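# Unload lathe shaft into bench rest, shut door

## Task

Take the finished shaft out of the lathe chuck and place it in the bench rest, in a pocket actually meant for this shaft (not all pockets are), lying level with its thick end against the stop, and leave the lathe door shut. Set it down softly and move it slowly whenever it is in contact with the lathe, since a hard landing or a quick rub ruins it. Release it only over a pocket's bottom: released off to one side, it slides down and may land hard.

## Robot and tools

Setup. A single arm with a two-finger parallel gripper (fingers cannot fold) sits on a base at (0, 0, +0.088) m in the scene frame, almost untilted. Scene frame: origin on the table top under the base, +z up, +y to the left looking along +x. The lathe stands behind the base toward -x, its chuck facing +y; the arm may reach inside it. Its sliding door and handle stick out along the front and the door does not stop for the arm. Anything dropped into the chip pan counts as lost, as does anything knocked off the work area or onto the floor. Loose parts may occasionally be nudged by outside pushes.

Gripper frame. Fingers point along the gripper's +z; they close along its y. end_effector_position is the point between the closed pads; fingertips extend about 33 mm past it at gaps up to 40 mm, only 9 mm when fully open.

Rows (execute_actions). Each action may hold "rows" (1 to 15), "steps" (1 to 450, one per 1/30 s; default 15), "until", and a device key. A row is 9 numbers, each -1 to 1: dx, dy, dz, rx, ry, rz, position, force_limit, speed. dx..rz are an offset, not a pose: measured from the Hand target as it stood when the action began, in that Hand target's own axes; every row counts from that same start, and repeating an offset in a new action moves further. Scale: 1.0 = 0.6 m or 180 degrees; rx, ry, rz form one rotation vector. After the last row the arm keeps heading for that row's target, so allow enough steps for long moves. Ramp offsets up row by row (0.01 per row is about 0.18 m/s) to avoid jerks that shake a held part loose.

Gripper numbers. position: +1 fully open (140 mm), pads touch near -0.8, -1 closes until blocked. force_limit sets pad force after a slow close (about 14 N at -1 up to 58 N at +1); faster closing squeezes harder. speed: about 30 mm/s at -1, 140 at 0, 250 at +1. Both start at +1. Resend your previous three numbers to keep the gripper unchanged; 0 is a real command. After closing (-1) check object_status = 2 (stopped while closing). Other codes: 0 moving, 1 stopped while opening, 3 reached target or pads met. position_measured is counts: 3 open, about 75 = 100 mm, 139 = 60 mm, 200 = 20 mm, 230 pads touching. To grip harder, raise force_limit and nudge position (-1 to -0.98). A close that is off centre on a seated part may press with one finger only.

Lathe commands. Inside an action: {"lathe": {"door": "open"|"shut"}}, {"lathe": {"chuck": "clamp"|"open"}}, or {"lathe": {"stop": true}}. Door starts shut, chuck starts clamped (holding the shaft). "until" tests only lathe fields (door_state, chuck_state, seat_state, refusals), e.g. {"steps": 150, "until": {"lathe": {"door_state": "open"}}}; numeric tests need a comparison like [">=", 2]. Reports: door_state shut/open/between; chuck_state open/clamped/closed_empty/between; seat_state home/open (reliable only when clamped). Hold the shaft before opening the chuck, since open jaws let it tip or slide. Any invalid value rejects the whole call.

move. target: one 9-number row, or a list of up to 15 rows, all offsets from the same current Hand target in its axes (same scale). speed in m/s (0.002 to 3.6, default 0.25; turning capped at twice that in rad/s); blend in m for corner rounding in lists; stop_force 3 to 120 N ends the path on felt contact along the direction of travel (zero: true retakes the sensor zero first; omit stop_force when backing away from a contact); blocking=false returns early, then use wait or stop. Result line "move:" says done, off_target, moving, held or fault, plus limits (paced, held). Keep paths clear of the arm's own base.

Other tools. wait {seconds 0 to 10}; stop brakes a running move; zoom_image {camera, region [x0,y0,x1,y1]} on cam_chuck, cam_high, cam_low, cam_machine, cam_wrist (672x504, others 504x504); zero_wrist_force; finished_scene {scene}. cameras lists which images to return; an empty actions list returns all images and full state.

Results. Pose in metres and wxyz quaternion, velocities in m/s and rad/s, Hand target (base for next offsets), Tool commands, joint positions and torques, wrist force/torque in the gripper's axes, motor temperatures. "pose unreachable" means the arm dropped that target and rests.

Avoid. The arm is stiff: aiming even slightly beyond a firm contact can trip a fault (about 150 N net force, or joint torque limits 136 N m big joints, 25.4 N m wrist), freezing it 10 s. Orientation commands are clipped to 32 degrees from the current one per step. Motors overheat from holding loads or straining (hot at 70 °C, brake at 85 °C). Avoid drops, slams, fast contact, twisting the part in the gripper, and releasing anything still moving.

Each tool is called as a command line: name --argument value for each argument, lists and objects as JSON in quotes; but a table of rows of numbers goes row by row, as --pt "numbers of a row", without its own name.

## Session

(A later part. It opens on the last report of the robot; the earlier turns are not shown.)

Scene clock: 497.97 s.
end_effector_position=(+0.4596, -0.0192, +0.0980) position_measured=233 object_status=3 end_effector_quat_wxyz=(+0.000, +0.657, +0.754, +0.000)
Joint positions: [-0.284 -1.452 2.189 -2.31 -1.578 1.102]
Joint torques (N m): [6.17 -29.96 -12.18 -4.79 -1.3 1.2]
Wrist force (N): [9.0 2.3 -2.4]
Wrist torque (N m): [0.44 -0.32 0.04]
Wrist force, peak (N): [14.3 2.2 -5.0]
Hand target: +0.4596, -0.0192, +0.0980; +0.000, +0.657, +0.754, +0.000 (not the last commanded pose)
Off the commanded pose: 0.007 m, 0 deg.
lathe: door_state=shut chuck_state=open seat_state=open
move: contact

move --pt "0.03 0 0 0 0 0 -1 -1 0" --pt "0.06 0 -0.25 0 0 0 -1 -1 0" --speed '[0.01,0.15]'

execute_actions --actions '[{"rows":[[0,0,0,0,0,0,1,-1,0]],"steps":45}]' --cameras '["cam_low","cam_wrist","cam_high","cam_machine"]'

zoom_image --camera "cam_low" --region '[130, 260, 210, 340]'

zoom_image --camera "cam_wrist" --region '[270, 200, 520, 450]'

Scene clock: 504.83 s.
end_effector_position=(+0.4546, +0.0167, +0.2479) position_measured=233 object_status=3 end_effector_quat_wxyz=(+0.000, +0.656, +0.754, +0.000)
Joint positions: [-0.207 -1.663 1.961 -1.87 -1.578 1.179]
Joint torques (N m): [-7.68 -19.22 -28.21 -1.76 -2.09 -1.13]
Wrist force (N): [0.8 1.7 -0.1]
Wrist torque (N m): [0.37 -0.15 -0.08]
Wrist force, peak (N): [8.8 2.8 -1.8]
Hand target: +0.4546, +0.0167, +0.2479; +0.000, +0.657, +0.754, +0.000
Off the commanded pose: 0.000 m, 0 deg.
lathe: door_state=shut chuck_state=open seat_state=open
move: done

Scene clock: 506.53 s.
end_effector_position=(+0.4546, +0.0167, +0.2479) position_measured=3 object_status=3 end_effector_quat_wxyz=(+0.000, +0.657, +0.754, +0.000)
Joint positions: [-0.207 -1.663 1.961 -1.87 -1.578 1.179]
Joint torques (N m): [-7.43 -26.59 -29.88 -1.69 -2.35 -1.11]
Wrist force (N): [0.6 2.1 -0.5]
Wrist torque (N m): [0.46 -0.11 -0.08]
Wrist force, peak (N): [1.0 2.2 -0.5]
Hand target: +0.4546, +0.0167, +0.2479; +0.000, +0.657, +0.754, +0.000
Off the commanded pose: 0.000 m, 0 deg.
lathe: door_state=shut chuck_state=open seat_state=open
camera_calibration:
cam_wrist: T_world_to_cam=[[0.990875, 0.134289, -0.0115881, -0.440096], [0.129259, -0.922342, 0.364112, -0.130088], [0.0382079, -0.362287, -0.931283, 0.363928], [0, 0, 0, 1]] pos_world=[0.43899, 0.0709603, 0.381187]
Images, in order (width x height): cam_high 504x504, cam_low 504x504, cam_machine 504x504, cam_wrist 672x504.

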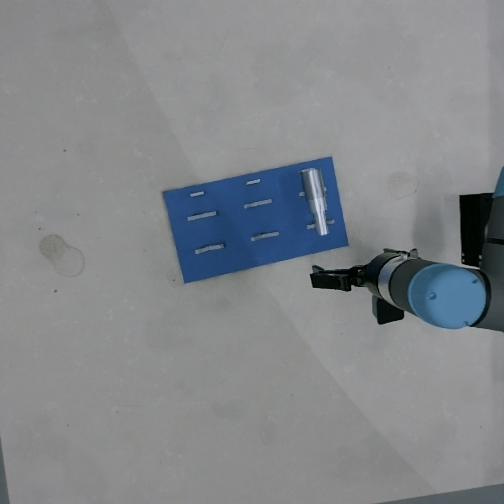

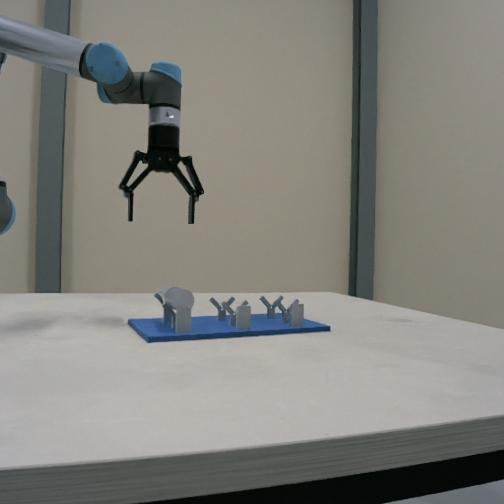

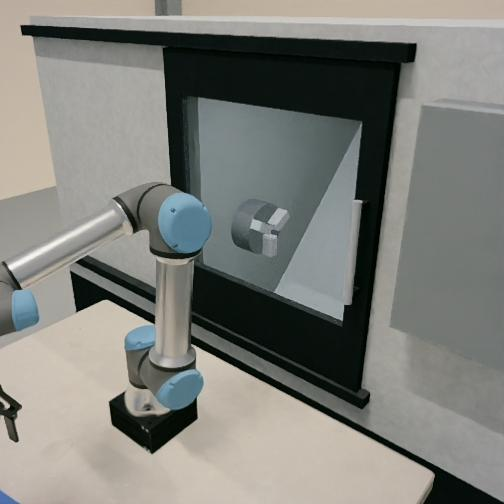

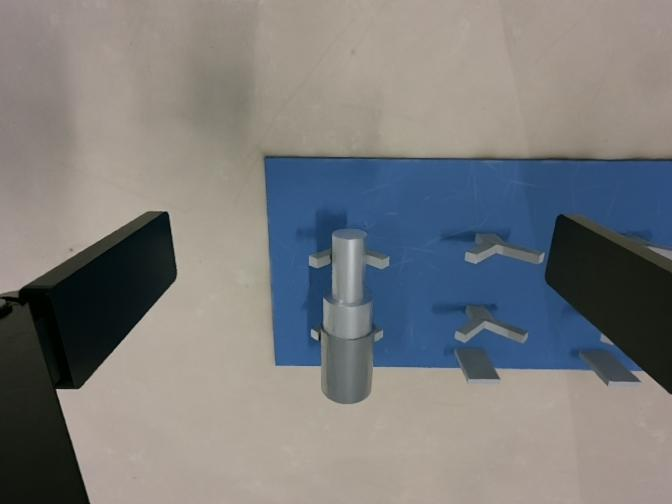

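Scaled by 6.300 from the camera's 504x504 image, which has a finer 720x720 frame.

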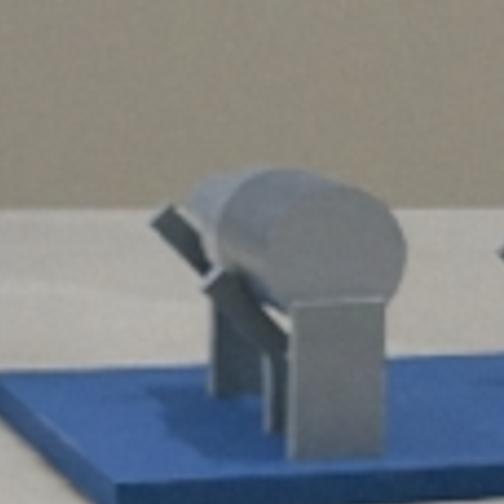

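Scaled by 2.016 from the camera's 672x504 image, which has a finer 960x720 frame.

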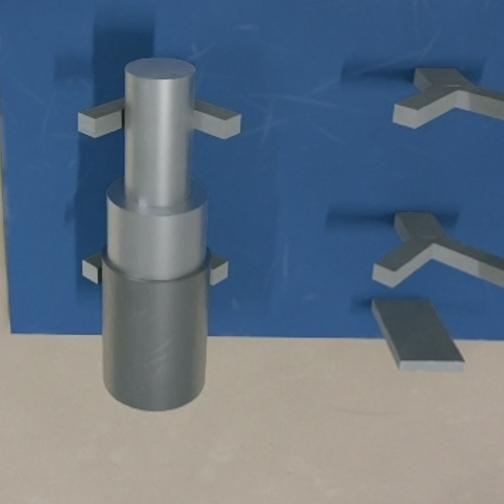

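finished_scene --scene 1

The scene is finished: the task was done.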